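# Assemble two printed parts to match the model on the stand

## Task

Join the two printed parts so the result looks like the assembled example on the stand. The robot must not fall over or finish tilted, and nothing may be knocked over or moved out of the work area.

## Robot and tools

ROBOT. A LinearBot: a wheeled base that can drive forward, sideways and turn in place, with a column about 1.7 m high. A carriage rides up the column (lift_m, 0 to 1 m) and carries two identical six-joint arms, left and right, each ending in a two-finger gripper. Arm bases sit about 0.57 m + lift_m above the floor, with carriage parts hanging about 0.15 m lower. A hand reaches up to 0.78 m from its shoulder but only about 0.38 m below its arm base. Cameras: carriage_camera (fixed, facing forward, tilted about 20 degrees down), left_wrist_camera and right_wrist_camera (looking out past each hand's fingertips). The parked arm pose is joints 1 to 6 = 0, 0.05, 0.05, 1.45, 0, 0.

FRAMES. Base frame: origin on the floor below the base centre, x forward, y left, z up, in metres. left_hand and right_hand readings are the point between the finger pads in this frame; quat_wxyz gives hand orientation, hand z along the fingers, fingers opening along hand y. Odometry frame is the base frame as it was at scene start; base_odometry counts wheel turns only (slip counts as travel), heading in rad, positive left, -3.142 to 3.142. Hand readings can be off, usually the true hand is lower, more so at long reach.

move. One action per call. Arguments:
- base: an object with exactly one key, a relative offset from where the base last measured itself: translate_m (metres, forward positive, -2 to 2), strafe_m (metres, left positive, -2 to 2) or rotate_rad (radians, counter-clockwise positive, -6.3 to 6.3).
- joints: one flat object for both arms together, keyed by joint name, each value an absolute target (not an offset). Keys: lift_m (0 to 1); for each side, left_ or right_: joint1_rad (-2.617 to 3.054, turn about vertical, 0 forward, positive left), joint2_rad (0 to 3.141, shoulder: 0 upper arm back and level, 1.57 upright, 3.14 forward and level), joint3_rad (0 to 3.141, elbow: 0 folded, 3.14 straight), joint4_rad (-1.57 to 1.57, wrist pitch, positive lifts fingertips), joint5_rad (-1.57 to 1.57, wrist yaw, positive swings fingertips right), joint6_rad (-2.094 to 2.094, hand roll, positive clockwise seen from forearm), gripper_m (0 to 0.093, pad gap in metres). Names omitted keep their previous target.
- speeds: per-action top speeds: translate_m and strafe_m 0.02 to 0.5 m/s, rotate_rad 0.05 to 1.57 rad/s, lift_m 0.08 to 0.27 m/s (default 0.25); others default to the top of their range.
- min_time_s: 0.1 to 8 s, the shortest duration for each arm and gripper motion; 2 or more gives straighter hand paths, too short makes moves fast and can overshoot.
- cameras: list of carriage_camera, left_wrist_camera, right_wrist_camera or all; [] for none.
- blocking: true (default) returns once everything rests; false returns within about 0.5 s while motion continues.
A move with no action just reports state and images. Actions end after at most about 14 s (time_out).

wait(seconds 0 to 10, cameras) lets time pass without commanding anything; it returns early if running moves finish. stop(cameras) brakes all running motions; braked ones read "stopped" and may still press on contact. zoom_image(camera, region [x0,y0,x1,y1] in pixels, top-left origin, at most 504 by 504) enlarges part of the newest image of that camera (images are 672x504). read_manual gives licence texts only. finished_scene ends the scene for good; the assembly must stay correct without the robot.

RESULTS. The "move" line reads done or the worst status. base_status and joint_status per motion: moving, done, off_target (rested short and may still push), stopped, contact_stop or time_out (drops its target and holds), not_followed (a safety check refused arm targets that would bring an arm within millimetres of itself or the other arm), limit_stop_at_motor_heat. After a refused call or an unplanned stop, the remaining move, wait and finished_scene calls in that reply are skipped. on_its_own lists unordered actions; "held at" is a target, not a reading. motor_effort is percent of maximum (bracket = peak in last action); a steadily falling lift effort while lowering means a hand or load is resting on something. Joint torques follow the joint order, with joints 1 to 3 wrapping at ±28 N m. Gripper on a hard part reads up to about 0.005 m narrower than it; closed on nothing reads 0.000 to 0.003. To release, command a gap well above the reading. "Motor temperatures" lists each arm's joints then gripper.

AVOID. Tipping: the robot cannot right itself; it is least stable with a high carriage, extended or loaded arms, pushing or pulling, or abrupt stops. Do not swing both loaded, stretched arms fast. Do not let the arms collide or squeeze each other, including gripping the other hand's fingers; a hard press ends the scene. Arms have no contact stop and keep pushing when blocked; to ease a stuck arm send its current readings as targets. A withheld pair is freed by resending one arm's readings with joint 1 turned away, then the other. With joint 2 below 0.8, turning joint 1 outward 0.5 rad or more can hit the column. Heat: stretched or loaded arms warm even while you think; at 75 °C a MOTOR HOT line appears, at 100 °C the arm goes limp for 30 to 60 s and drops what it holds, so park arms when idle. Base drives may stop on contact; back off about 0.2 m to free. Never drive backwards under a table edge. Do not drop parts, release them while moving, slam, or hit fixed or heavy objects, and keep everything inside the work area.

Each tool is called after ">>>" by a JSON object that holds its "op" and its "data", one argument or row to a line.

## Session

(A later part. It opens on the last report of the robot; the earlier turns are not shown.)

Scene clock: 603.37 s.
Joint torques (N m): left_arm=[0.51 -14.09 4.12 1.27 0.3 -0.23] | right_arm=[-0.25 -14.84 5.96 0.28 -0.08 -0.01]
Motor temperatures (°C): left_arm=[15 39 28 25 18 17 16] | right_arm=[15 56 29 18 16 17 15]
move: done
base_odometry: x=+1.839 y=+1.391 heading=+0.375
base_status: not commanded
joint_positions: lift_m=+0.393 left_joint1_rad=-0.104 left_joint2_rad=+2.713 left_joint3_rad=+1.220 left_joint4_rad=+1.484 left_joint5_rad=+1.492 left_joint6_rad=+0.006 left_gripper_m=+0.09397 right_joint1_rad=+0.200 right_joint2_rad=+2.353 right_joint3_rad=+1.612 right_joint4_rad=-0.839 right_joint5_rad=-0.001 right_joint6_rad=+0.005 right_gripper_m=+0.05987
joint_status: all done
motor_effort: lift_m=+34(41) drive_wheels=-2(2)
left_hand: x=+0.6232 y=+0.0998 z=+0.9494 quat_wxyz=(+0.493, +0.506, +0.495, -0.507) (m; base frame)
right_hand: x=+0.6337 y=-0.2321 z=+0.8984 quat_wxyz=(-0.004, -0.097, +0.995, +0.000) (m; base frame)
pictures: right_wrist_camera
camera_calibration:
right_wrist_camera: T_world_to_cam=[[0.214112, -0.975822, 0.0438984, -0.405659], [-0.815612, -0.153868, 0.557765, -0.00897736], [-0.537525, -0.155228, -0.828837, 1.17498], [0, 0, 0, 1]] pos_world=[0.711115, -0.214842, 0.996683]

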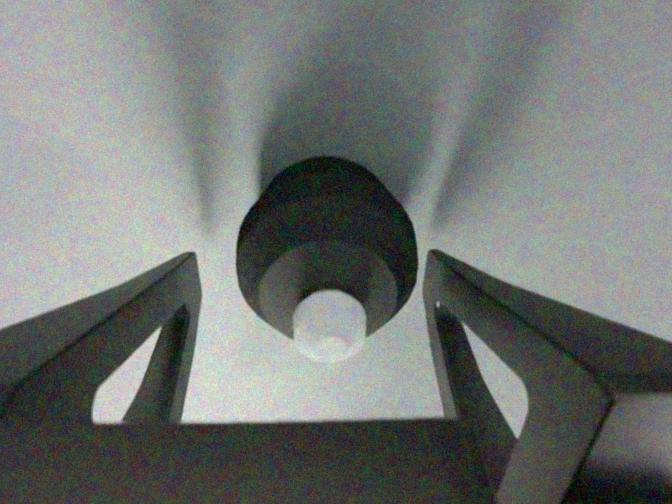

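>>> {"op": "move", "data": {
  "cameras": ["all"]
}}

>>> {"op": "zoom_image", "data": {
  "camera": "left_wrist_camera",
  "region": [210, 0, 370, 120]
}}

>>> {"op": "zoom_image", "data": {
  "camera": "carriage_camera",
  "region": [330, 330, 490, 450]
}}

Scene clock: 620.90 s.
Joint torques (N m): left_arm=[0.54 -14.05 4.15 1.26 0.3 -0.2] | right_arm=[-0.29 -14.84 6.02 0.27 -0.09 -0.01]
Motor temperatures (°C): left_arm=[15 39 28 25 18 17 16] | right_arm=[15 54 28 17 16 17 14]
base_odometry: x=+1.839 y=+1.391 heading=+0.375
base_status: not commanded
joint_positions: lift_m=+0.393 left_joint1_rad=-0.104 left_joint2_rad=+2.713 left_joint3_rad=+1.220 left_joint4_rad=+1.484 left_joint5_rad=+1.492 left_joint6_rad=+0.006 left_gripper_m=+0.09397 right_joint1_rad=+0.200 right_joint2_rad=+2.353 right_joint3_rad=+1.612 right_joint4_rad=-0.839 right_joint5_rad=-0.001 right_joint6_rad=+0.005 right_gripper_m=+0.05987
joint_status: all done
motor_effort: lift_m=+34(41) drive_wheels=-2(2)
left_hand: x=+0.6232 y=+0.0998 z=+0.9494 quat_wxyz=(+0.493, +0.506, +0.495, -0.507) (m; base frame)
right_hand: x=+0.6337 y=-0.2321 z=+0.8984 quat_wxyz=(-0.004, -0.097, +0.995, +0.000) (m; base frame)
pictures: carriage_camera, left_wrist_camera, right_wrist_camera
camera_calibration:
carriage_camera: T_world_to_cam=[[0.0182024, -0.998467, -0.0522633, 0.0645037], [-0.344029, 0.0428255, -0.937982, 1.34004], [0.938783, 0.0350536, -0.342722, 0.355794], [0, 0, 0, 1]] pos_world=[0.125826, -0.00545492, 1.38224]
left_wrist_camera: T_world_to_cam=[[-0.996521, 0.0824382, -0.0122255, 0.617416], [0.060559, 0.615509, -0.7858, 0.644843], [-0.057255, -0.783806, -0.61836, 0.827148], [0, 0, 0, 1]] pos_world=[0.623576, 0.200518, 1.02574]
right_wrist_camera: T_world_to_cam=[[0.214112, -0.975822, 0.0438984, -0.405659], [-0.815612, -0.153868, 0.557765, -0.00897736], [-0.537525, -0.155228, -0.828837, 1.17498], [0, 0, 0, 1]] pos_world=[0.711115, -0.214842, 0.996683]

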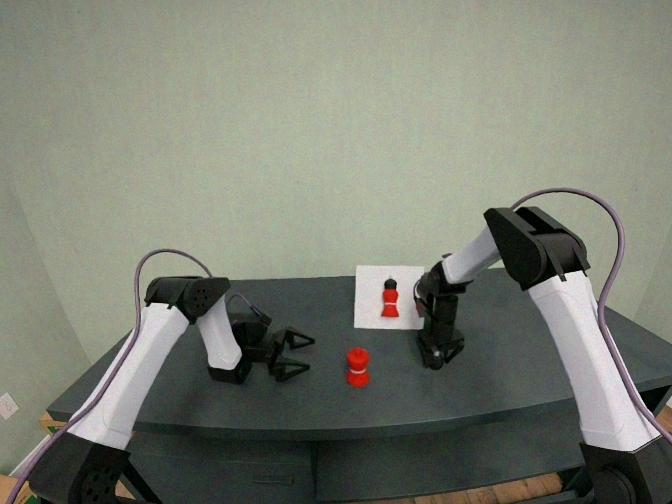

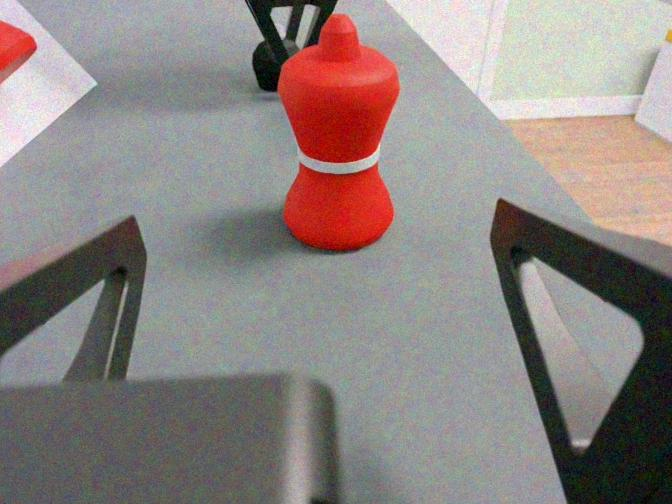

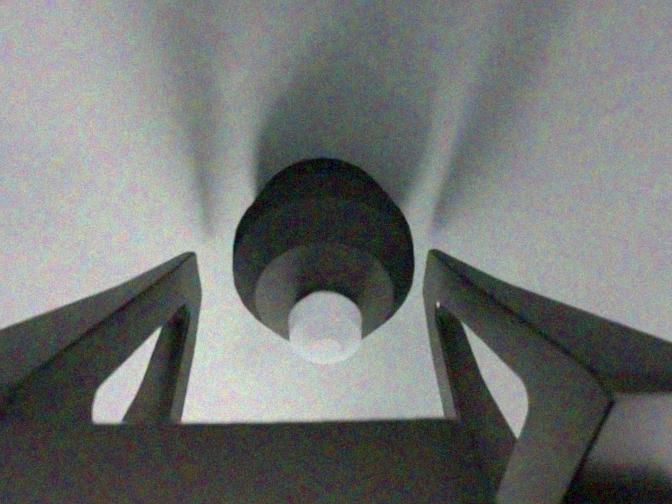

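Scaled by 3.150 from the camera's 672x504 image, which has a finer 960x720 frame.

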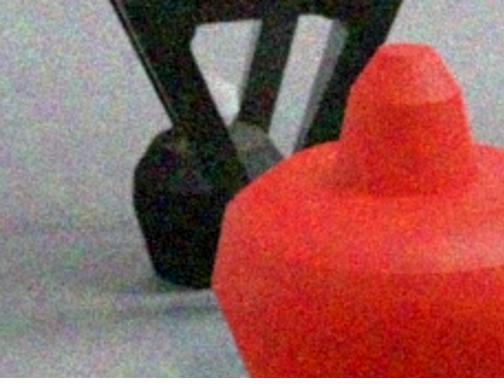

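Scaled by 3.150 from the camera's 672x504 image, which has a finer 960x720 frame.

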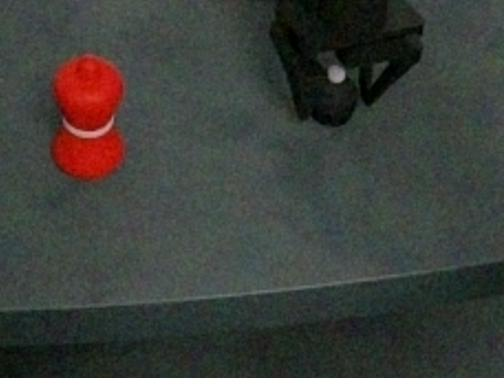

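>>> {"op": "move", "data": {
  "joints": {"right_joint1_rad": 0.190, "right_joint4_rad": -0.780},
  "cameras": ["right_wrist_camera"]
}}

Scene clock: 649.67 s.
Joint torques (N m): left_arm=[0.53 -14.06 4.15 1.26 0.3 -0.21] | right_arm=[-0.35 -14.94 6.12 0.47 -0.09 -0.01]
move: done
base_odometry: x=+1.839 y=+1.391 heading=+0.375
base_status: not commanded
joint_positions: lift_m=+0.393 left_joint1_rad=-0.104 left_joint2_rad=+2.713 left_joint3_rad=+1.220 left_joint4_rad=+1.484 left_joint5_rad=+1.492 left_joint6_rad=+0.006 left_gripper_m=+0.09397 right_joint1_rad=+0.196 right_joint2_rad=+2.353 right_joint3_rad=+1.612 right_joint4_rad=-0.789 right_joint5_rad=-0.001 right_joint6_rad=+0.005 right_gripper_m=+0.05987
joint_status: all done
motor_effort: lift_m=+34(34) drive_wheels=-2(2)
left_hand: x=+0.6232 y=+0.0998 z=+0.9494 quat_wxyz=(+0.493, +0.506, +0.495, -0.507) (m; base frame)
right_hand: x=+0.6461 y=-0.2316 z=+0.8986 quat_wxyz=(+0.020, -0.095, +0.995, +0.003) (m; base frame)
pictures: right_wrist_camera
camera_calibration:
right_wrist_camera: T_world_to_cam=[[0.20744, -0.977228, 0.0446597, -0.404524], [-0.842467, -0.155257, 0.515892, 0.0557858], [-0.497211, -0.144641, -0.855488, 1.18226], [0, 0, 0, 1]] pos_world=[0.718745, -0.215647, 1.0007]

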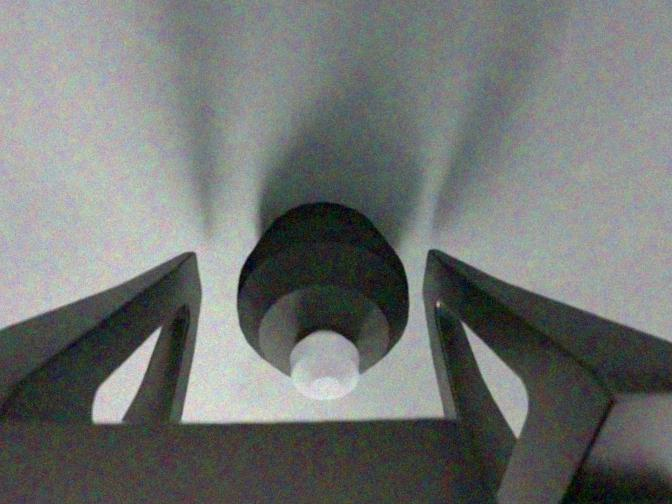

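>>> {"op": "move", "data": {
  "joints": {"right_gripper_m": 0.043},
  "min_time_s": 1.5,
  "cameras": ["right_wrist_camera"]
}}

Scene clock: 655.90 s.
Joint torques (N m): left_arm=[0.51 -14.08 4.11 1.26 0.3 -0.2] | right_arm=[-0.35 -14.97 6.13 0.45 -0.08 -0.01]
move: done
base_odometry: x=+1.839 y=+1.391 heading=+0.375
base_status: not commanded
joint_positions: lift_m=+0.393 left_joint1_rad=-0.104 left_joint2_rad=+2.713 left_joint3_rad=+1.220 left_joint4_rad=+1.484 left_joint5_rad=+1.492 left_joint6_rad=+0.006 left_gripper_m=+0.09397 right_joint1_rad=+0.196 right_joint2_rad=+2.353 right_joint3_rad=+1.612 right_joint4_rad=-0.788 right_joint5_rad=-0.001 right_joint6_rad=+0.005 right_gripper_m=+0.04329
joint_status: all done
motor_effort: lift_m=+34(34) drive_wheels=-2(2)
left_hand: x=+0.6232 y=+0.0998 z=+0.9494 quat_wxyz=(+0.493, +0.506, +0.495, -0.507) (m; base frame)
right_hand: x=+0.6463 y=-0.2316 z=+0.8986 quat_wxyz=(+0.021, -0.095, +0.995, +0.003) (m; base frame)
pictures: right_wrist_camera
camera_calibration:
right_wrist_camera: T_world_to_cam=[[0.207434, -0.977228, 0.0446736, -0.404554], [-0.842831, -0.15535, 0.51527, 0.0567339], [-0.496596, -0.144537, -0.855863, 1.18227], [0, 0, 0, 1]] pos_world=[0.718845, -0.215647, 1.0007]

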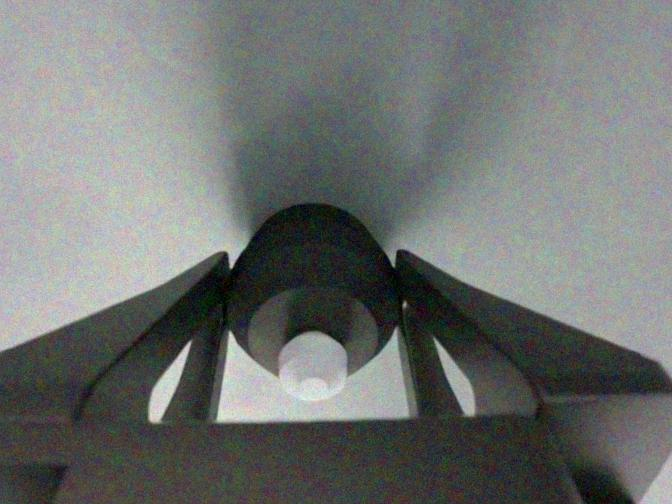

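>>> {"op": "move", "data": {
  "joints": {"right_gripper_m": 0.037},
  "min_time_s": 1.5,
  "cameras": ["right_wrist_camera"]
}}

Scene clock: 662.00 s.
Joint torques (N m): left_arm=[0.53 -14.08 4.15 1.27 0.31 -0.22] | right_arm=[-0.36 -14.95 6.12 0.46 -0.08 0]
move: off_target
base_odometry: x=+1.839 y=+1.391 heading=+0.375
base_status: not commanded
joint_positions: lift_m=+0.393 left_joint1_rad=-0.104 left_joint2_rad=+2.713 left_joint3_rad=+1.220 left_joint4_rad=+1.484 left_joint5_rad=+1.492 left_joint6_rad=+0.006 left_gripper_m=+0.09397 right_joint1_rad=+0.196 right_joint2_rad=+2.353 right_joint3_rad=+1.612 right_joint4_rad=-0.788 right_joint5_rad=-0.001 right_joint6_rad=+0.005 right_gripper_m=+0.04131
joint_status: right_gripper_m off_target (ended at +0.04132, target +0.03700)
motor_effort: lift_m=+34(34) drive_wheels=-2(2)
left_hand: x=+0.6232 y=+0.0998 z=+0.9494 quat_wxyz=(+0.493, +0.506, +0.495, -0.507) (m; base frame)
right_hand: x=+0.6463 y=-0.2316 z=+0.8986 quat_wxyz=(+0.021, -0.095, +0.995, +0.003) (m; base frame)
pictures: right_wrist_camera
camera_calibration:
right_wrist_camera: T_world_to_cam=[[0.207434, -0.977228, 0.0446736, -0.404554], [-0.842831, -0.15535, 0.51527, 0.0567339], [-0.496596, -0.144537, -0.855863, 1.18227], [0, 0, 0, 1]] pos_world=[0.718845, -0.215647, 1.0007]

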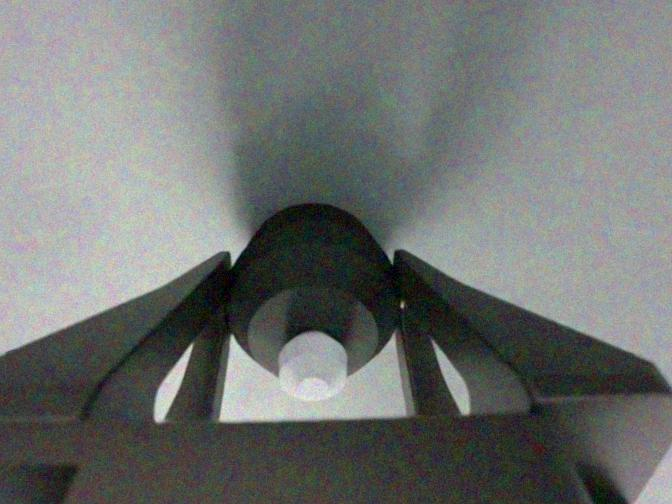

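>>> {"op": "move", "data": {
  "joints": {"right_gripper_m": 0.035, "lift_m": 0.42},
  "speeds": {"lift_m": 0.1},
  "cameras": ["right_wrist_camera"]
}}

Scene clock: 672.03 s.
Joint torques (N m): left_arm=[0.49 -14.2 4.16 1.27 0.31 -0.2] | right_arm=[-0.39 -15.28 6.15 0.39 -0.09 -0.01]
move: off_target
base_odometry: x=+1.839 y=+1.391 heading=+0.375
base_status: not commanded
joint_positions: lift_m=+0.420 left_joint1_rad=-0.104 left_joint2_rad=+2.713 left_joint3_rad=+1.220 left_joint4_rad=+1.484 left_joint5_rad=+1.492 left_joint6_rad=+0.006 left_gripper_m=+0.09397 right_joint1_rad=+0.196 right_joint2_rad=+2.356 right_joint3_rad=+1.612 right_joint4_rad=-0.781 right_joint5_rad=-0.001 right_joint6_rad=+0.005 right_gripper_m=+0.04130
joint_status: right_gripper_m off_target (ended at +0.04131, target +0.03500); the others done
motor_effort: lift_m=+35(41) drive_wheels=+0(2)
left_hand: x=+0.6231 y=+0.0998 z=+0.9761 quat_wxyz=(+0.492, +0.506, +0.495, -0.507) (m; base frame)
right_hand: x=+0.6475 y=-0.2314 z=+0.9243 quat_wxyz=(+0.023, -0.095, +0.995, +0.003) (m; base frame)
pictures: right_wrist_camera
camera_calibration:
right_wrist_camera: T_world_to_cam=[[0.207231, -0.977269, 0.044735, -0.405617], [-0.844923, -0.155743, 0.511713, 0.0490603], [-0.493114, -0.14384, -0.857991, 1.20487], [0, 0, 0, 1]] pos_world=[0.719646, -0.215447, 1.02681]

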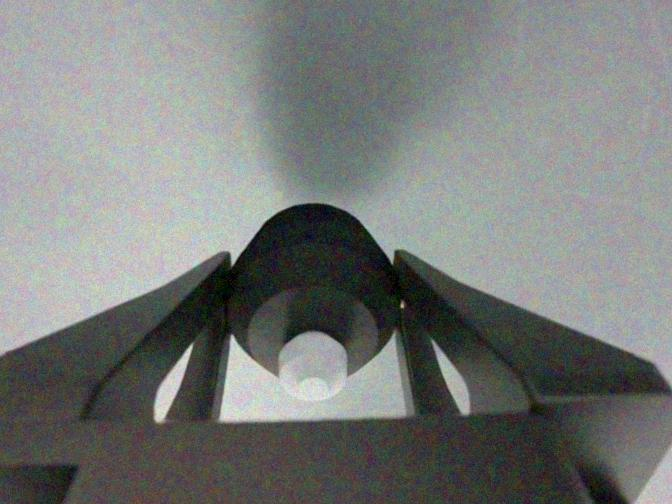

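>>> {"op": "move", "data": {
  "joints": {"lift_m": 0.57, "left_joint1_rad": 0.10, "left_joint5_rad": 1.565},
  "speeds": {"lift_m": 0.15}
}}

>>> {"op": "move", "data": {
  "joints": {"right_joint1_rad": 0.61, "right_joint2_rad": 2.62, "right_joint3_rad": 1.99, "right_joint4_rad": -0.895},
  "min_time_s": 3,
  "cameras": ["all"]
}}

Scene clock: 713.90 s.
Joint torques (N m): left_arm=[-0.21 -14.04 4.1 1.2 0.32 -0.21] | right_arm=[-0.35 -15.46 6.13 0.38 -0.09 0]
Motor temperatures (°C): left_arm=[15 42 28 25 18 17 16] | right_arm=[15 63 28 17 16 17 16]
move: done
base_odometry: x=+1.839 y=+1.391 heading=+0.375
base_status: not commanded
joint_positions: lift_m=+0.570 left_joint1_rad=+0.103 left_joint2_rad=+2.714 left_joint3_rad=+1.220 left_joint4_rad=+1.484 left_joint5_rad=+1.555 left_joint6_rad=+0.006 left_gripper_m=+0.09397 right_joint1_rad=+0.196 right_joint2_rad=+2.358 right_joint3_rad=+1.612 right_joint4_rad=-0.780 right_joint5_rad=-0.001 right_joint6_rad=+0.005 right_gripper_m=+0.04130
joint_status: all done
motor_effort: lift_m=+35(43) drive_wheels=-2(2)
left_hand: x=+0.6483 y=+0.1863 z=+1.1261 quat_wxyz=(+0.528, +0.468, +0.530, -0.470) (m; base frame)
right_hand: x=+0.6475 y=-0.2314 z=+1.0735 quat_wxyz=(+0.023, -0.095, +0.995, +0.003) (m; base frame)
pictures: none

Scene clock: 717.20 s.
Joint torques (N m): left_arm=[-0.2 -14.13 4.12 1.21 0.33 -0.21] | right_arm=[0.44 -15.46 9.54 0.29 -0.08 -0.01]
Motor temperatures (°C): left_arm=[15 42 28 25 18 17 16] | right_arm=[15 63 29 17 16 17 16]
move: done
base_odometry: x=+1.839 y=+1.391 heading=+0.375
base_status: not commanded
joint_positions: lift_m=+0.570 left_joint1_rad=+0.103 left_joint2_rad=+2.714 left_joint3_rad=+1.220 left_joint4_rad=+1.484 left_joint5_rad=+1.555 left_joint6_rad=+0.006 left_gripper_m=+0.09397 right_joint1_rad=+0.606 right_joint2_rad=+2.605 right_joint3_rad=+1.962 right_joint4_rad=-0.885 right_joint5_rad=-0.001 right_joint6_rad=+0.005 right_gripper_m=+0.04130
joint_status: all done
motor_effort: lift_m=+35(35) drive_wheels=-2(2)
left_hand: x=+0.6483 y=+0.1863 z=+1.1261 quat_wxyz=(+0.528, +0.468, +0.530, -0.470) (m; base frame)
right_hand: x=+0.6195 y=-0.0379 z=+1.0455 quat_wxyz=(+0.020, -0.296, +0.955, +0.007) (m; base frame)
pictures: carriage_camera, left_wrist_camera, right_wrist_camera
camera_calibration:
carriage_camera: T_world_to_cam=[[0.0182024, -0.998467, -0.0522633, 0.0737491], [-0.344029, 0.0428255, -0.937982, 1.50597], [0.938783, 0.0350536, -0.342722, 0.416421], [0, 0, 0, 1]] pos_world=[0.125826, -0.00545492, 1.55914]
left_wrist_camera: T_world_to_cam=[[-0.998037, -0.0615782, -0.0114115, 0.664203], [-0.0290943, 0.617252, -0.786227, 0.787273], [0.0554582, -0.784352, -0.617832, 0.93211], [0, 0, 0, 1]] pos_world=[0.634112, 0.286056, 1.20244]
right_wrist_camera: T_world_to_cam=[[0.579775, -0.813547, 0.0447418, -0.440841], [-0.711671, -0.478906, 0.513977, -0.103758], [-0.396717, -0.329832, -0.856636, 1.25461], [0, 0, 0, 1]] pos_world=[0.679475, 0.00547677, 1.1478]

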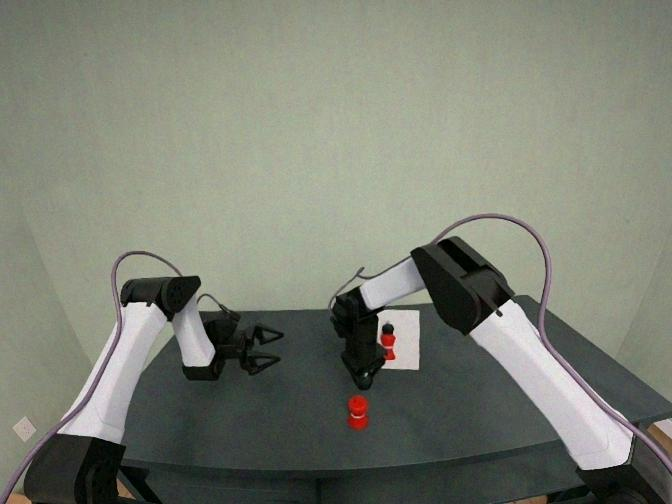

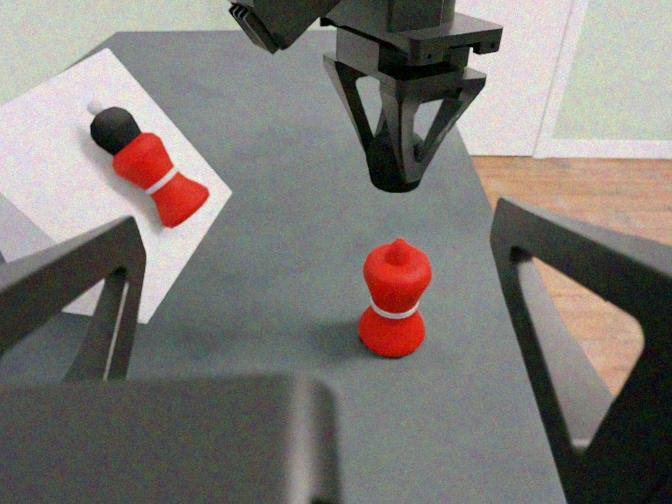

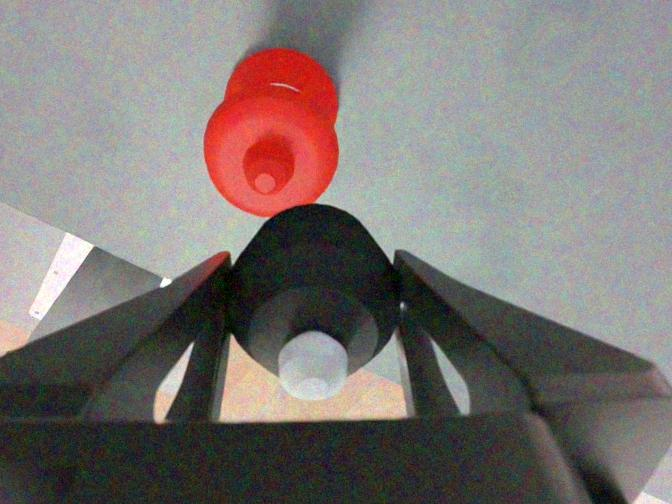

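>>> {"op": "zoom_image", "data": {
  "camera": "left_wrist_camera",
  "region": [320, 90, 480, 370]
}}

>>> {"op": "zoom_image", "data": {
  "camera": "carriage_camera",
  "region": [320, 350, 400, 440]
}}

>>> {"op": "zoom_image", "data": {
  "camera": "right_wrist_camera",
  "region": [190, 40, 440, 410]
}}

Scaled by 1.800 from the camera's 672x504 image, which has a finer 960x720 frame.

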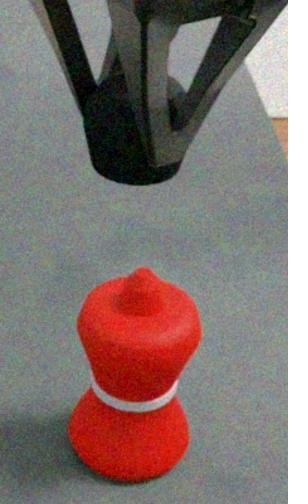

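Scaled by 5.600 from the camera's 672x504 image, which has a finer 960x720 frame.

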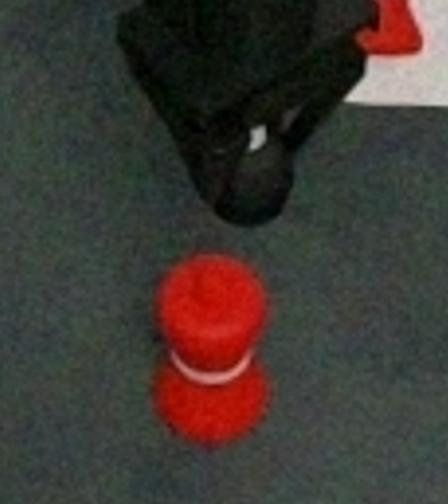

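Scaled by 1.362 from the camera's 672x504 image, which has a finer 960x720 frame.

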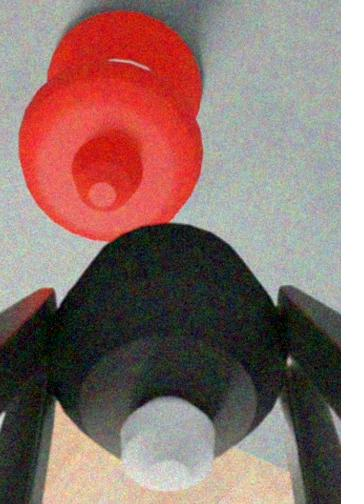

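>>> {"op": "move", "data": {
  "joints": {"right_joint1_rad": 0.643, "right_joint3_rad": 2.027, "right_joint4_rad": -0.932},
  "min_time_s": 1.0,
  "cameras": ["all"]
}}

>>> {"op": "zoom_image", "data": {
  "camera": "left_wrist_camera",
  "region": [330, 90, 470, 370]
}}

>>> {"op": "zoom_image", "data": {
  "camera": "carriage_camera",
  "region": [320, 350, 400, 440]
}}

>>> {"op": "zoom_image", "data": {
  "camera": "right_wrist_camera",
  "region": [190, 40, 440, 410]
}}

Scene clock: 750.27 s.
Joint torques (N m): left_arm=[-0.18 -14.12 4.07 1.22 0.32 -0.2] | right_arm=[0.27 -15.69 9.62 0.27 -0.09 -0.01]
Motor temperatures (°C): left_arm=[15 43 27 25 18 17 16] | right_arm=[15 65 31 17 16 17 16]
move: done
base_odometry: x=+1.839 y=+1.391 heading=+0.375
base_status: not commanded
joint_positions: lift_m=+0.570 left_joint1_rad=+0.103 left_joint2_rad=+2.714 left_joint3_rad=+1.220 left_joint4_rad=+1.484 left_joint5_rad=+1.555 left_joint6_rad=+0.006 left_gripper_m=+0.09397 right_joint1_rad=+0.641 right_joint2_rad=+2.605 right_joint3_rad=+1.999 right_joint4_rad=-0.922 right_joint5_rad=-0.001 right_joint6_rad=+0.005 right_gripper_m=+0.04130
joint_status: all done
motor_effort: lift_m=+35(35) drive_wheels=-2(2)
left_hand: x=+0.6483 y=+0.1863 z=+1.1261 quat_wxyz=(+0.528, +0.468, +0.530, -0.470) (m; base frame)
right_hand: x=+0.6121 y=-0.0220 z=+1.0538 quat_wxyz=(+0.020, -0.312, +0.950, +0.007) (m; base frame)
pictures: carriage_camera, left_wrist_camera, right_wrist_camera
camera_calibration:
carriage_camera: T_world_to_cam=[[0.0182024, -0.998467, -0.0522633, 0.0737491], [-0.344029, 0.0428255, -0.937982, 1.50597], [0.938783, 0.0350536, -0.342722, 0.416421], [0, 0, 0, 1]] pos_world=[0.125826, -0.00545492, 1.55914]
left_wrist_camera: T_world_to_cam=[[-0.998037, -0.0615782, -0.0114115, 0.664203], [-0.0290943, 0.617252, -0.786227, 0.787273], [0.0554582, -0.784352, -0.617832, 0.93211], [0, 0, 0, 1]] pos_world=[0.634112, 0.286056, 1.20244]
right_wrist_camera: T_world_to_cam=[[0.607978, -0.792698, 0.0446513, -0.44066], [-0.694103, -0.50337, 0.514626, -0.117517], [-0.385466, -0.343873, -0.856252, 1.25646], [0, 0, 0, 1]] pos_world=[0.670666, 0.0235984, 1.156]

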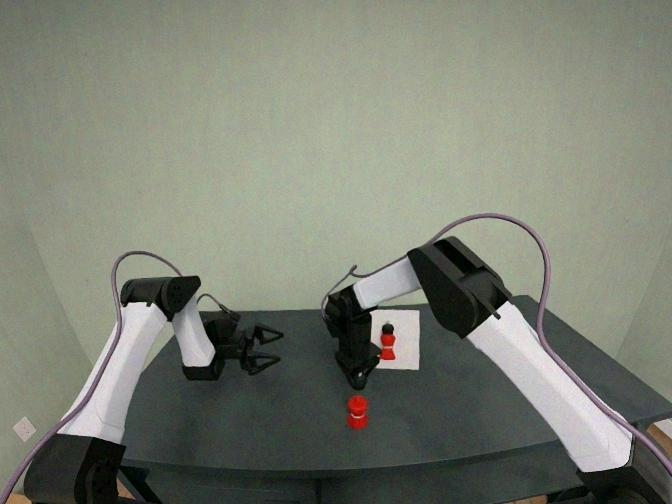

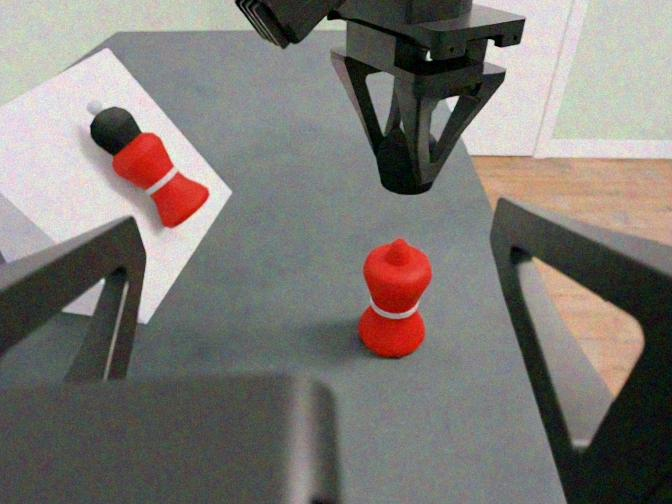

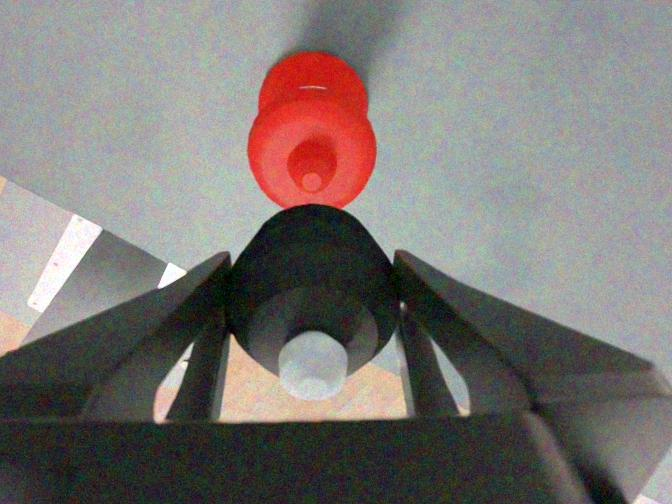

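Scaled by 1.800 from the camera's 672x504 image, which has a finer 960x720 frame.

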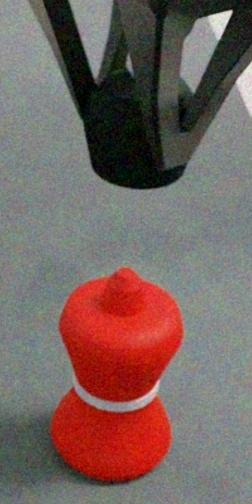

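Scaled by 5.600 from the camera's 672x504 image, which has a finer 960x720 frame.

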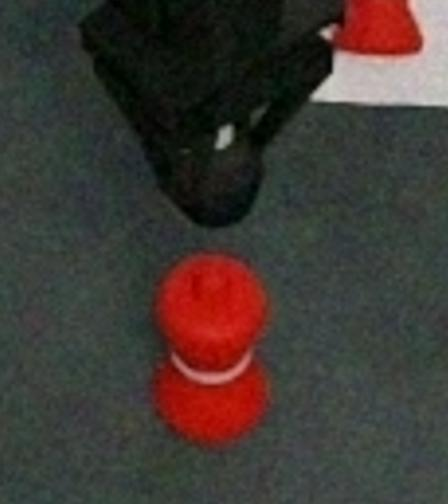

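Scaled by 1.362 from the camera's 672x504 image, which has a finer 960x720 frame.

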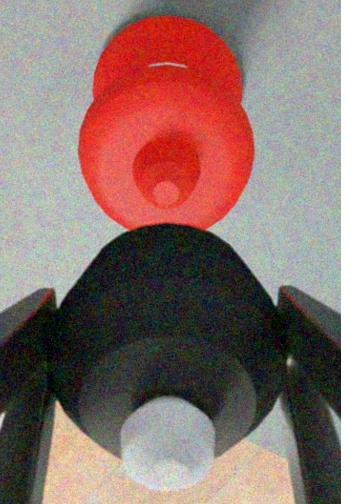

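>>> {"op": "move", "data": {
  "joints": {"lift_m": 0.535},
  "speeds": {"lift_m": 0.08},
  "cameras": ["all"]
}}

>>> {"op": "zoom_image", "data": {
  "camera": "left_wrist_camera",
  "region": [330, 30, 470, 310]
}}

>>> {"op": "zoom_image", "data": {
  "camera": "carriage_camera",
  "region": [320, 350, 400, 440]
}}

>>> {"op": "zoom_image", "data": {
  "camera": "right_wrist_camera",
  "region": [210, 60, 410, 410]
}}

Scene clock: 776.60 s.
Joint torques (N m): left_arm=[-0.18 -14.02 4.05 1.21 0.32 -0.21] | right_arm=[0.31 -16.47 9.01 0.3 -0.09 -0.01]
Motor temperatures (°C): left_arm=[15 44 27 25 18 17 16] | right_arm=[15 61 35 17 16 17 16]
move: done
base_odometry: x=+1.839 y=+1.391 heading=+0.375
base_status: not commanded
joint_positions: lift_m=+0.535 left_joint1_rad=+0.103 left_joint2_rad=+2.713 left_joint3_rad=+1.220 left_joint4_rad=+1.484 left_joint5_rad=+1.556 left_joint6_rad=+0.006 left_gripper_m=+0.09397 right_joint1_rad=+0.641 right_joint2_rad=+2.613 right_joint3_rad=+2.006 right_joint4_rad=-0.926 right_joint5_rad=-0.001 right_joint6_rad=+0.005 right_gripper_m=+0.04130
joint_status: all done
motor_effort: lift_m=+30(32) drive_wheels=-2(2)
left_hand: x=+0.6483 y=+0.1863 z=+1.0917 quat_wxyz=(+0.528, +0.469, +0.530, -0.471) (m; base frame)
right_hand: x=+0.6119 y=-0.0222 z=+1.0170 quat_wxyz=(+0.018, -0.312, +0.950, +0.006) (m; base frame)
pictures: carriage_camera, left_wrist_camera, right_wrist_camera
camera_calibration:
carriage_camera: T_world_to_cam=[[0.0182024, -0.998467, -0.0522633, 0.0719407], [-0.344029, 0.0428255, -0.937982, 1.47352], [0.938783, 0.0350536, -0.342722, 0.404563], [0, 0, 0, 1]] pos_world=[0.125826, -0.00545492, 1.52454]
left_wrist_camera: T_world_to_cam=[[-0.998084, -0.0608006, -0.0114328, 0.663743], [-0.0285983, 0.617298, -0.78621, 0.759802], [0.0548594, -0.784377, -0.617854, 0.911203], [0, 0, 0, 1]] pos_world=[0.634212, 0.286058, 1.16794]
right_wrist_camera: T_world_to_cam=[[0.608172, -0.79255, 0.0446329, -0.439159], [-0.692032, -0.501816, 0.518915, -0.104456], [-0.388868, -0.346477, -0.85366, 1.22424], [0, 0, 0, 1]] pos_world=[0.670865, 0.0236975, 1.11889]

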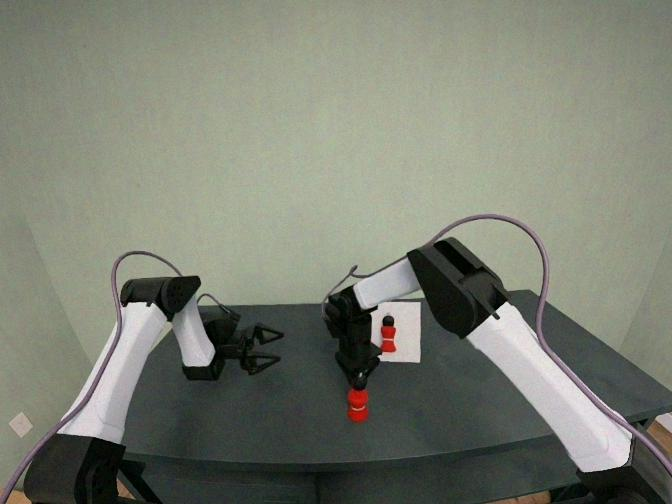

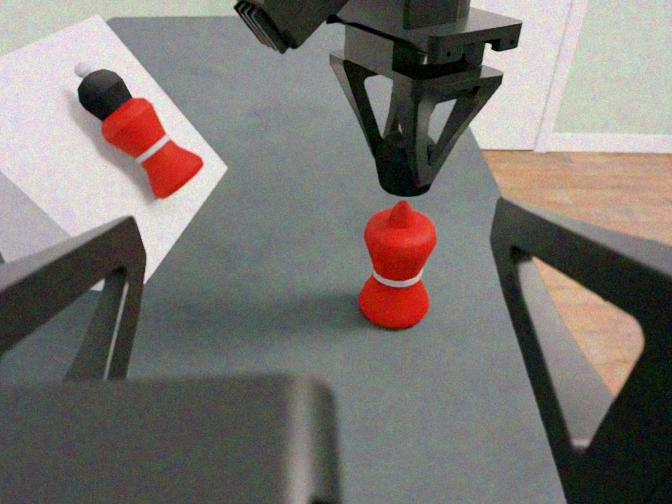

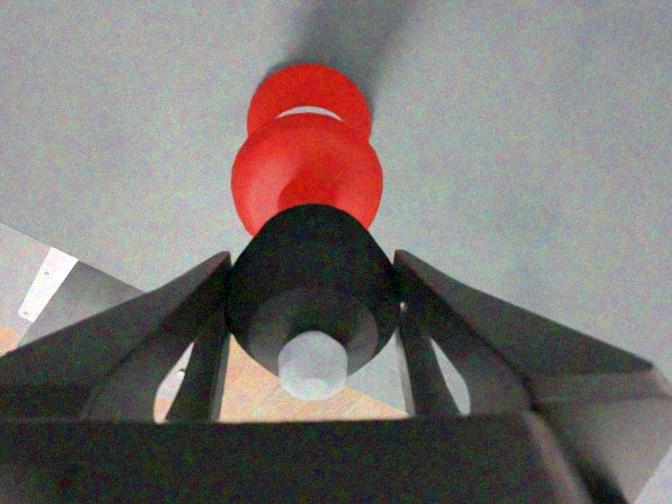

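Scaled by 1.800 from the camera's 672x504 image, which has a finer 960x720 frame.

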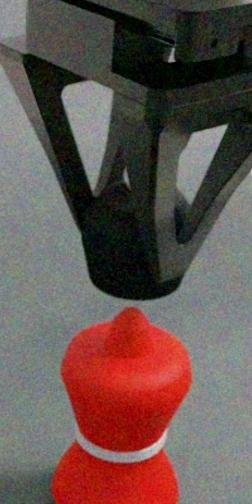

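Scaled by 5.600 from the camera's 672x504 image, which has a finer 960x720 frame.

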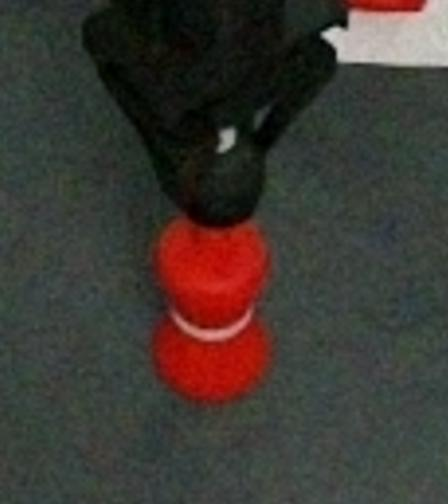

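Scaled by 1.440 from the camera's 672x504 image, which has a finer 960x720 frame.

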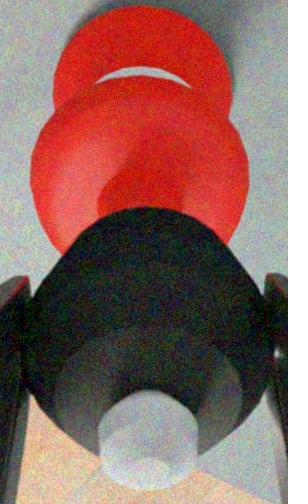

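>>> {"op": "move", "data": {
  "joints": {"right_joint1_rad": 0.648}
}}

>>> {"op": "move", "data": {
  "joints": {"lift_m": 0.52},
  "speeds": {"lift_m": 0.08},
  "cameras": ["all"]
}}

>>> {"op": "zoom_image", "data": {
  "camera": "left_wrist_camera",
  "region": [330, 30, 470, 310]
}}

>>> {"op": "zoom_image", "data": {
  "camera": "carriage_camera",
  "region": [320, 350, 400, 440]
}}

>>> {"op": "zoom_image", "data": {
  "camera": "right_wrist_camera",
  "region": [210, 60, 410, 410]
}}

Scene clock: 804.13 s.
Joint torques (N m): left_arm=[-0.21 -14.06 4.05 1.22 0.31 -0.2] | right_arm=[0.5 -16.49 9.01 0.3 -0.09 -0.01]
Motor temperatures (°C): left_arm=[15 44 27 25 18 17 16] | right_arm=[15 67 36 17 16 17 17]
move: done
base_odometry: x=+1.839 y=+1.391 heading=+0.375
base_status: not commanded
joint_positions: lift_m=+0.535 left_joint1_rad=+0.103 left_joint2_rad=+2.713 left_joint3_rad=+1.220 left_joint4_rad=+1.484 left_joint5_rad=+1.556 left_joint6_rad=+0.006 left_gripper_m=+0.09397 right_joint1_rad=+0.643 right_joint2_rad=+2.613 right_joint3_rad=+2.006 right_joint4_rad=-0.926 right_joint5_rad=-0.001 right_joint6_rad=+0.005 right_gripper_m=+0.04130
joint_status: all done
motor_effort: lift_m=+30(30) drive_wheels=-2(2)
left_hand: x=+0.6483 y=+0.1863 z=+1.0917 quat_wxyz=(+0.528, +0.469, +0.530, -0.471) (m; base frame)
right_hand: x=+0.6112 y=-0.0213 z=+1.0170 quat_wxyz=(+0.018, -0.313, +0.949, +0.006) (m; base frame)
pictures: none

Scene clock: 804.70 s.
Joint torques (N m): left_arm=[-0.2 -14.17 4.01 1.22 0.31 -0.21] | right_arm=[0.5 -16.72 8.72 0.32 -0.09 0]
Motor temperatures (°C): left_arm=[15 44 27 25 18 17 16] | right_arm=[15 67 36 17 16 17 17]
move: done
base_odometry: x=+1.839 y=+1.391 heading=+0.375
base_status: not commanded
joint_positions: lift_m=+0.520 left_joint1_rad=+0.103 left_joint2_rad=+2.713 left_joint3_rad=+1.220 left_joint4_rad=+1.483 left_joint5_rad=+1.556 left_joint6_rad=+0.006 left_gripper_m=+0.09397 right_joint1_rad=+0.643 right_joint2_rad=+2.616 right_joint3_rad=+2.008 right_joint4_rad=-0.928 right_joint5_rad=-0.001 right_joint6_rad=+0.005 right_gripper_m=+0.04130
joint_status: all done
motor_effort: lift_m=+30(34) drive_wheels=-2(2)
left_hand: x=+0.6483 y=+0.1863 z=+1.0767 quat_wxyz=(+0.528, +0.469, +0.529, -0.471) (m; base frame)
right_hand: x=+0.6111 y=-0.0214 z=+1.0014 quat_wxyz=(+0.016, -0.313, +0.949, +0.006) (m; base frame)
pictures: carriage_camera, left_wrist_camera, right_wrist_camera
camera_calibration:
carriage_camera: T_world_to_cam=[[0.0182024, -0.998467, -0.0522633, 0.0711568], [-0.344029, 0.0428255, -0.937982, 1.45945], [0.938783, 0.0350536, -0.342722, 0.399422], [0, 0, 0, 1]] pos_world=[0.125826, -0.00545492, 1.50954]
left_wrist_camera: T_world_to_cam=[[-0.998107, -0.0604426, -0.0114043, 0.663551], [-0.0284, 0.617317, -0.786202, 0.747949], [0.0545601, -0.784389, -0.617865, 0.902198], [0, 0, 0, 1]] pos_world=[0.634313, 0.286059, 1.15304]
right_wrist_camera: T_world_to_cam=[[0.610054, -0.791106, 0.0445487, -0.438294], [-0.689925, -0.502699, 0.520861, -0.0997977], [-0.389662, -0.348489, -0.852478, 1.21009], [0, 0, 0, 1]] pos_world=[0.670057, 0.0247984, 1.10308]

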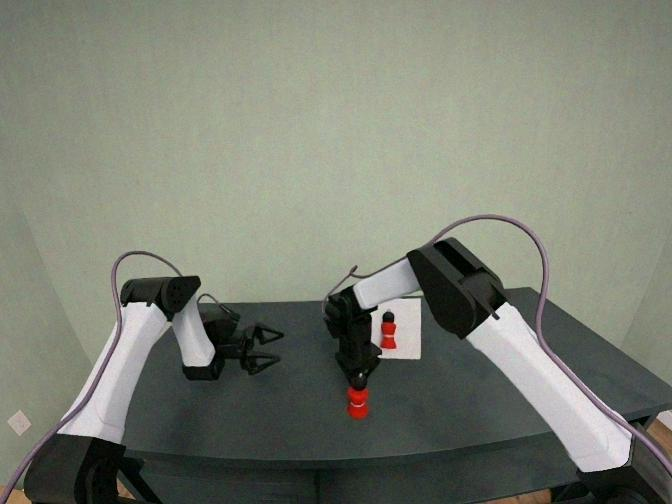

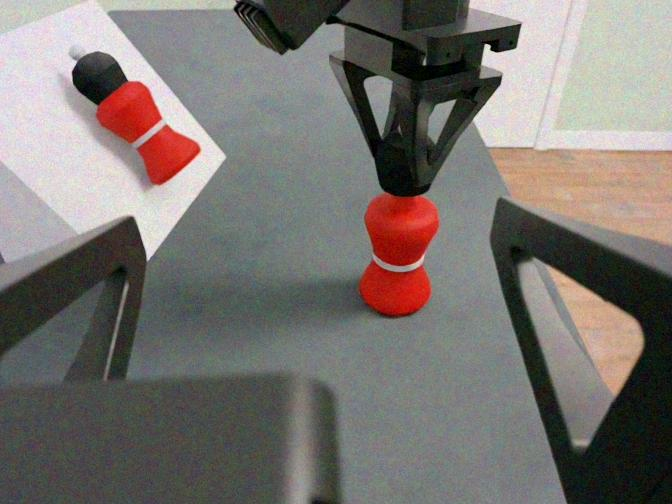

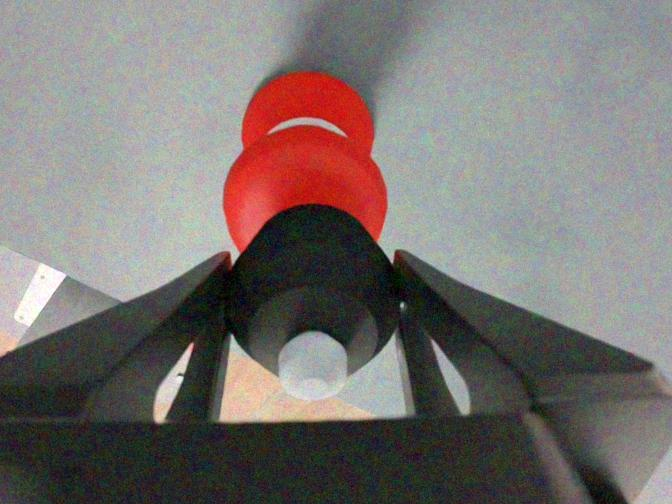

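Scaled by 1.800 from the camera's 672x504 image, which has a finer 960x720 frame.

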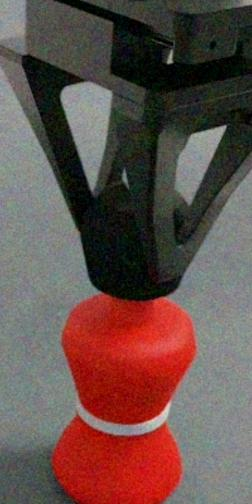

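Scaled by 5.600 from the camera's 672x504 image, which has a finer 960x720 frame.

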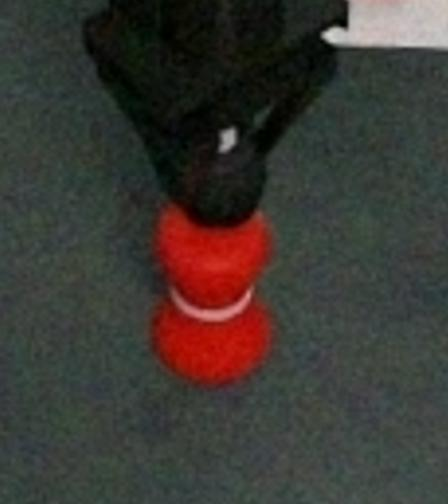

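Scaled by 1.440 from the camera's 672x504 image, which has a finer 960x720 frame.

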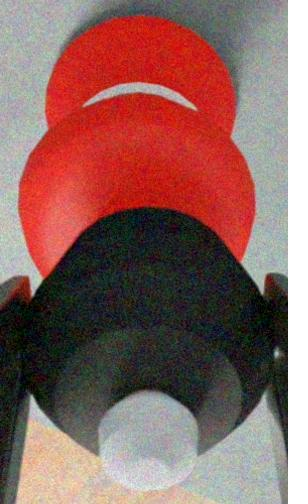

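>>> {"op": "move", "data": {
  "joints": {"right_joint1_rad": 0.653}
}}

>>> {"op": "move", "data": {
  "joints": {"lift_m": 0.508},
  "speeds": {"lift_m": 0.08},
  "cameras": ["all"]
}}

>>> {"op": "zoom_image", "data": {
  "camera": "left_wrist_camera",
  "region": [330, 30, 470, 310]
}}

>>> {"op": "zoom_image", "data": {
  "camera": "right_wrist_camera",
  "region": [210, 60, 410, 410]
}}

Scene clock: 820.27 s.
Joint torques (N m): left_arm=[-0.18 -14.08 4.05 1.23 0.31 -0.22] | right_arm=[0.53 -16.77 8.73 0.32 -0.09 -0.01]
Motor temperatures (°C): left_arm=[15 45 27 25 18 17 16] | right_arm=[15 69 33 17 16 17 17]
move: done
base_odometry: x=+1.839 y=+1.391 heading=+0.375
base_status: not commanded
joint_positions: lift_m=+0.520 left_joint1_rad=+0.103 left_joint2_rad=+2.713 left_joint3_rad=+1.220 left_joint4_rad=+1.483 left_joint5_rad=+1.556 left_joint6_rad=+0.006 left_gripper_m=+0.09397 right_joint1_rad=+0.648 right_joint2_rad=+2.616 right_joint3_rad=+2.008 right_joint4_rad=-0.928 right_joint5_rad=-0.001 right_joint6_rad=+0.005 right_gripper_m=+0.04130
joint_status: all done
motor_effort: lift_m=+30(30) drive_wheels=-2(2)
left_hand: x=+0.6483 y=+0.1863 z=+1.0767 quat_wxyz=(+0.528, +0.469, +0.529, -0.471) (m; base frame)
right_hand: x=+0.6096 y=-0.0194 z=+1.0014 quat_wxyz=(+0.016, -0.316, +0.949, +0.006) (m; base frame)
pictures: none

Scene clock: 820.77 s.
Joint torques (N m): left_arm=[-0.14 -14.15 4 1.24 0.32 -0.21] | right_arm=[0.49 -17.16 8.58 0.34 -0.08 -0.01]
Motor temperatures (°C): left_arm=[15 45 27 25 18 17 16] | right_arm=[15 69 33 17 16 17 17]
move: done
base_odometry: x=+1.839 y=+1.391 heading=+0.375
base_status: not commanded
joint_positions: lift_m=+0.508 left_joint1_rad=+0.103 left_joint2_rad=+2.713 left_joint3_rad=+1.220 left_joint4_rad=+1.483 left_joint5_rad=+1.556 left_joint6_rad=+0.006 left_gripper_m=+0.09397 right_joint1_rad=+0.648 right_joint2_rad=+2.619 right_joint3_rad=+2.011 right_joint4_rad=-0.928 right_joint5_rad=-0.001 right_joint6_rad=+0.005 right_gripper_m=+0.04130
joint_status: all done
motor_effort: lift_m=+31(32) drive_wheels=-2(2)
left_hand: x=+0.6482 y=+0.1863 z=+1.0647 quat_wxyz=(+0.527, +0.469, +0.529, -0.471) (m; base frame)
right_hand: x=+0.6097 y=-0.0193 z=+0.9885 quat_wxyz=(+0.016, -0.316, +0.949, +0.006) (m; base frame)
pictures: carriage_camera, left_wrist_camera, right_wrist_camera
camera_calibration:
carriage_camera: T_world_to_cam=[[0.0182024, -0.998467, -0.0522633, 0.0705244], [-0.344029, 0.0428255, -0.937982, 1.4481], [0.938783, 0.0350536, -0.342722, 0.395275], [0, 0, 0, 1]] pos_world=[0.125826, -0.00545492, 1.49744]
left_wrist_camera: T_world_to_cam=[[-0.998132, -0.0600178, -0.0114504, 0.663361], [-0.0280985, 0.617294, -0.78623, 0.738284], [0.0542561, -0.78444, -0.617827, 0.894887], [0, 0, 0, 1]] pos_world=[0.634313, 0.28606, 1.14094]
right_wrist_camera: T_world_to_cam=[[0.613992, -0.788055, 0.0445388, -0.437594], [-0.687137, -0.505893, 0.521455, -0.0952884], [-0.388403, -0.350773, -0.852116, 1.19808], [0, 0, 0, 1]] pos_world=[0.668542, 0.0272009, 1.09008]

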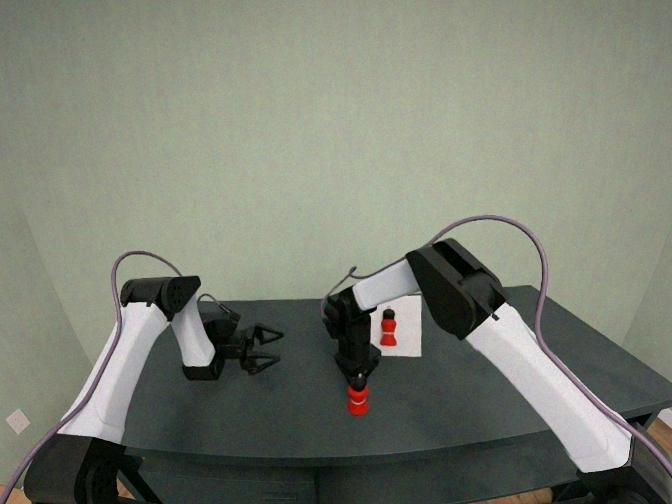

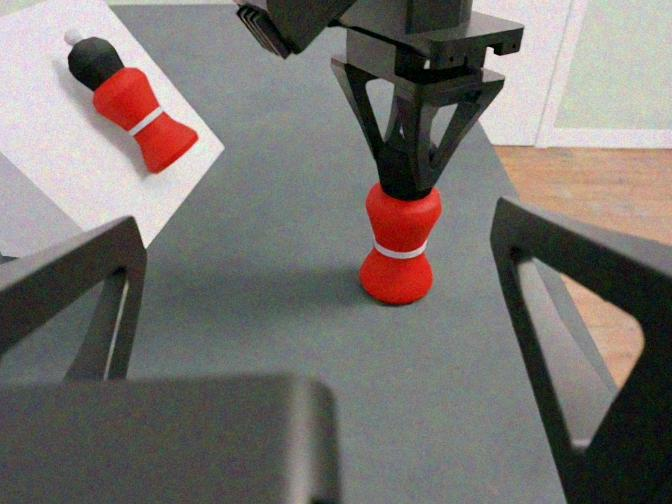

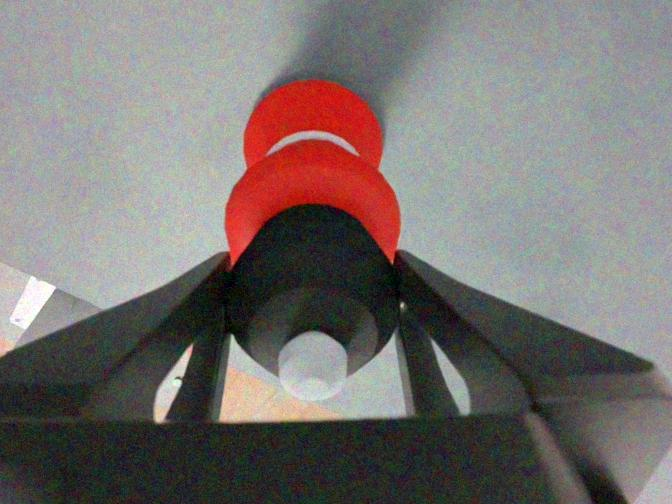

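Scaled by 1.800 from the camera's 672x504 image, which has a finer 960x720 frame.

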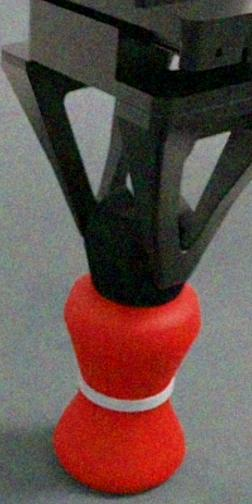

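Scaled by 1.440 from the camera's 672x504 image, which has a finer 960x720 frame.

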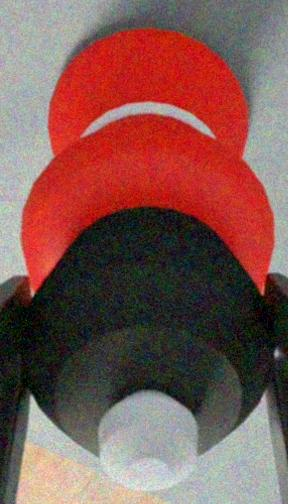

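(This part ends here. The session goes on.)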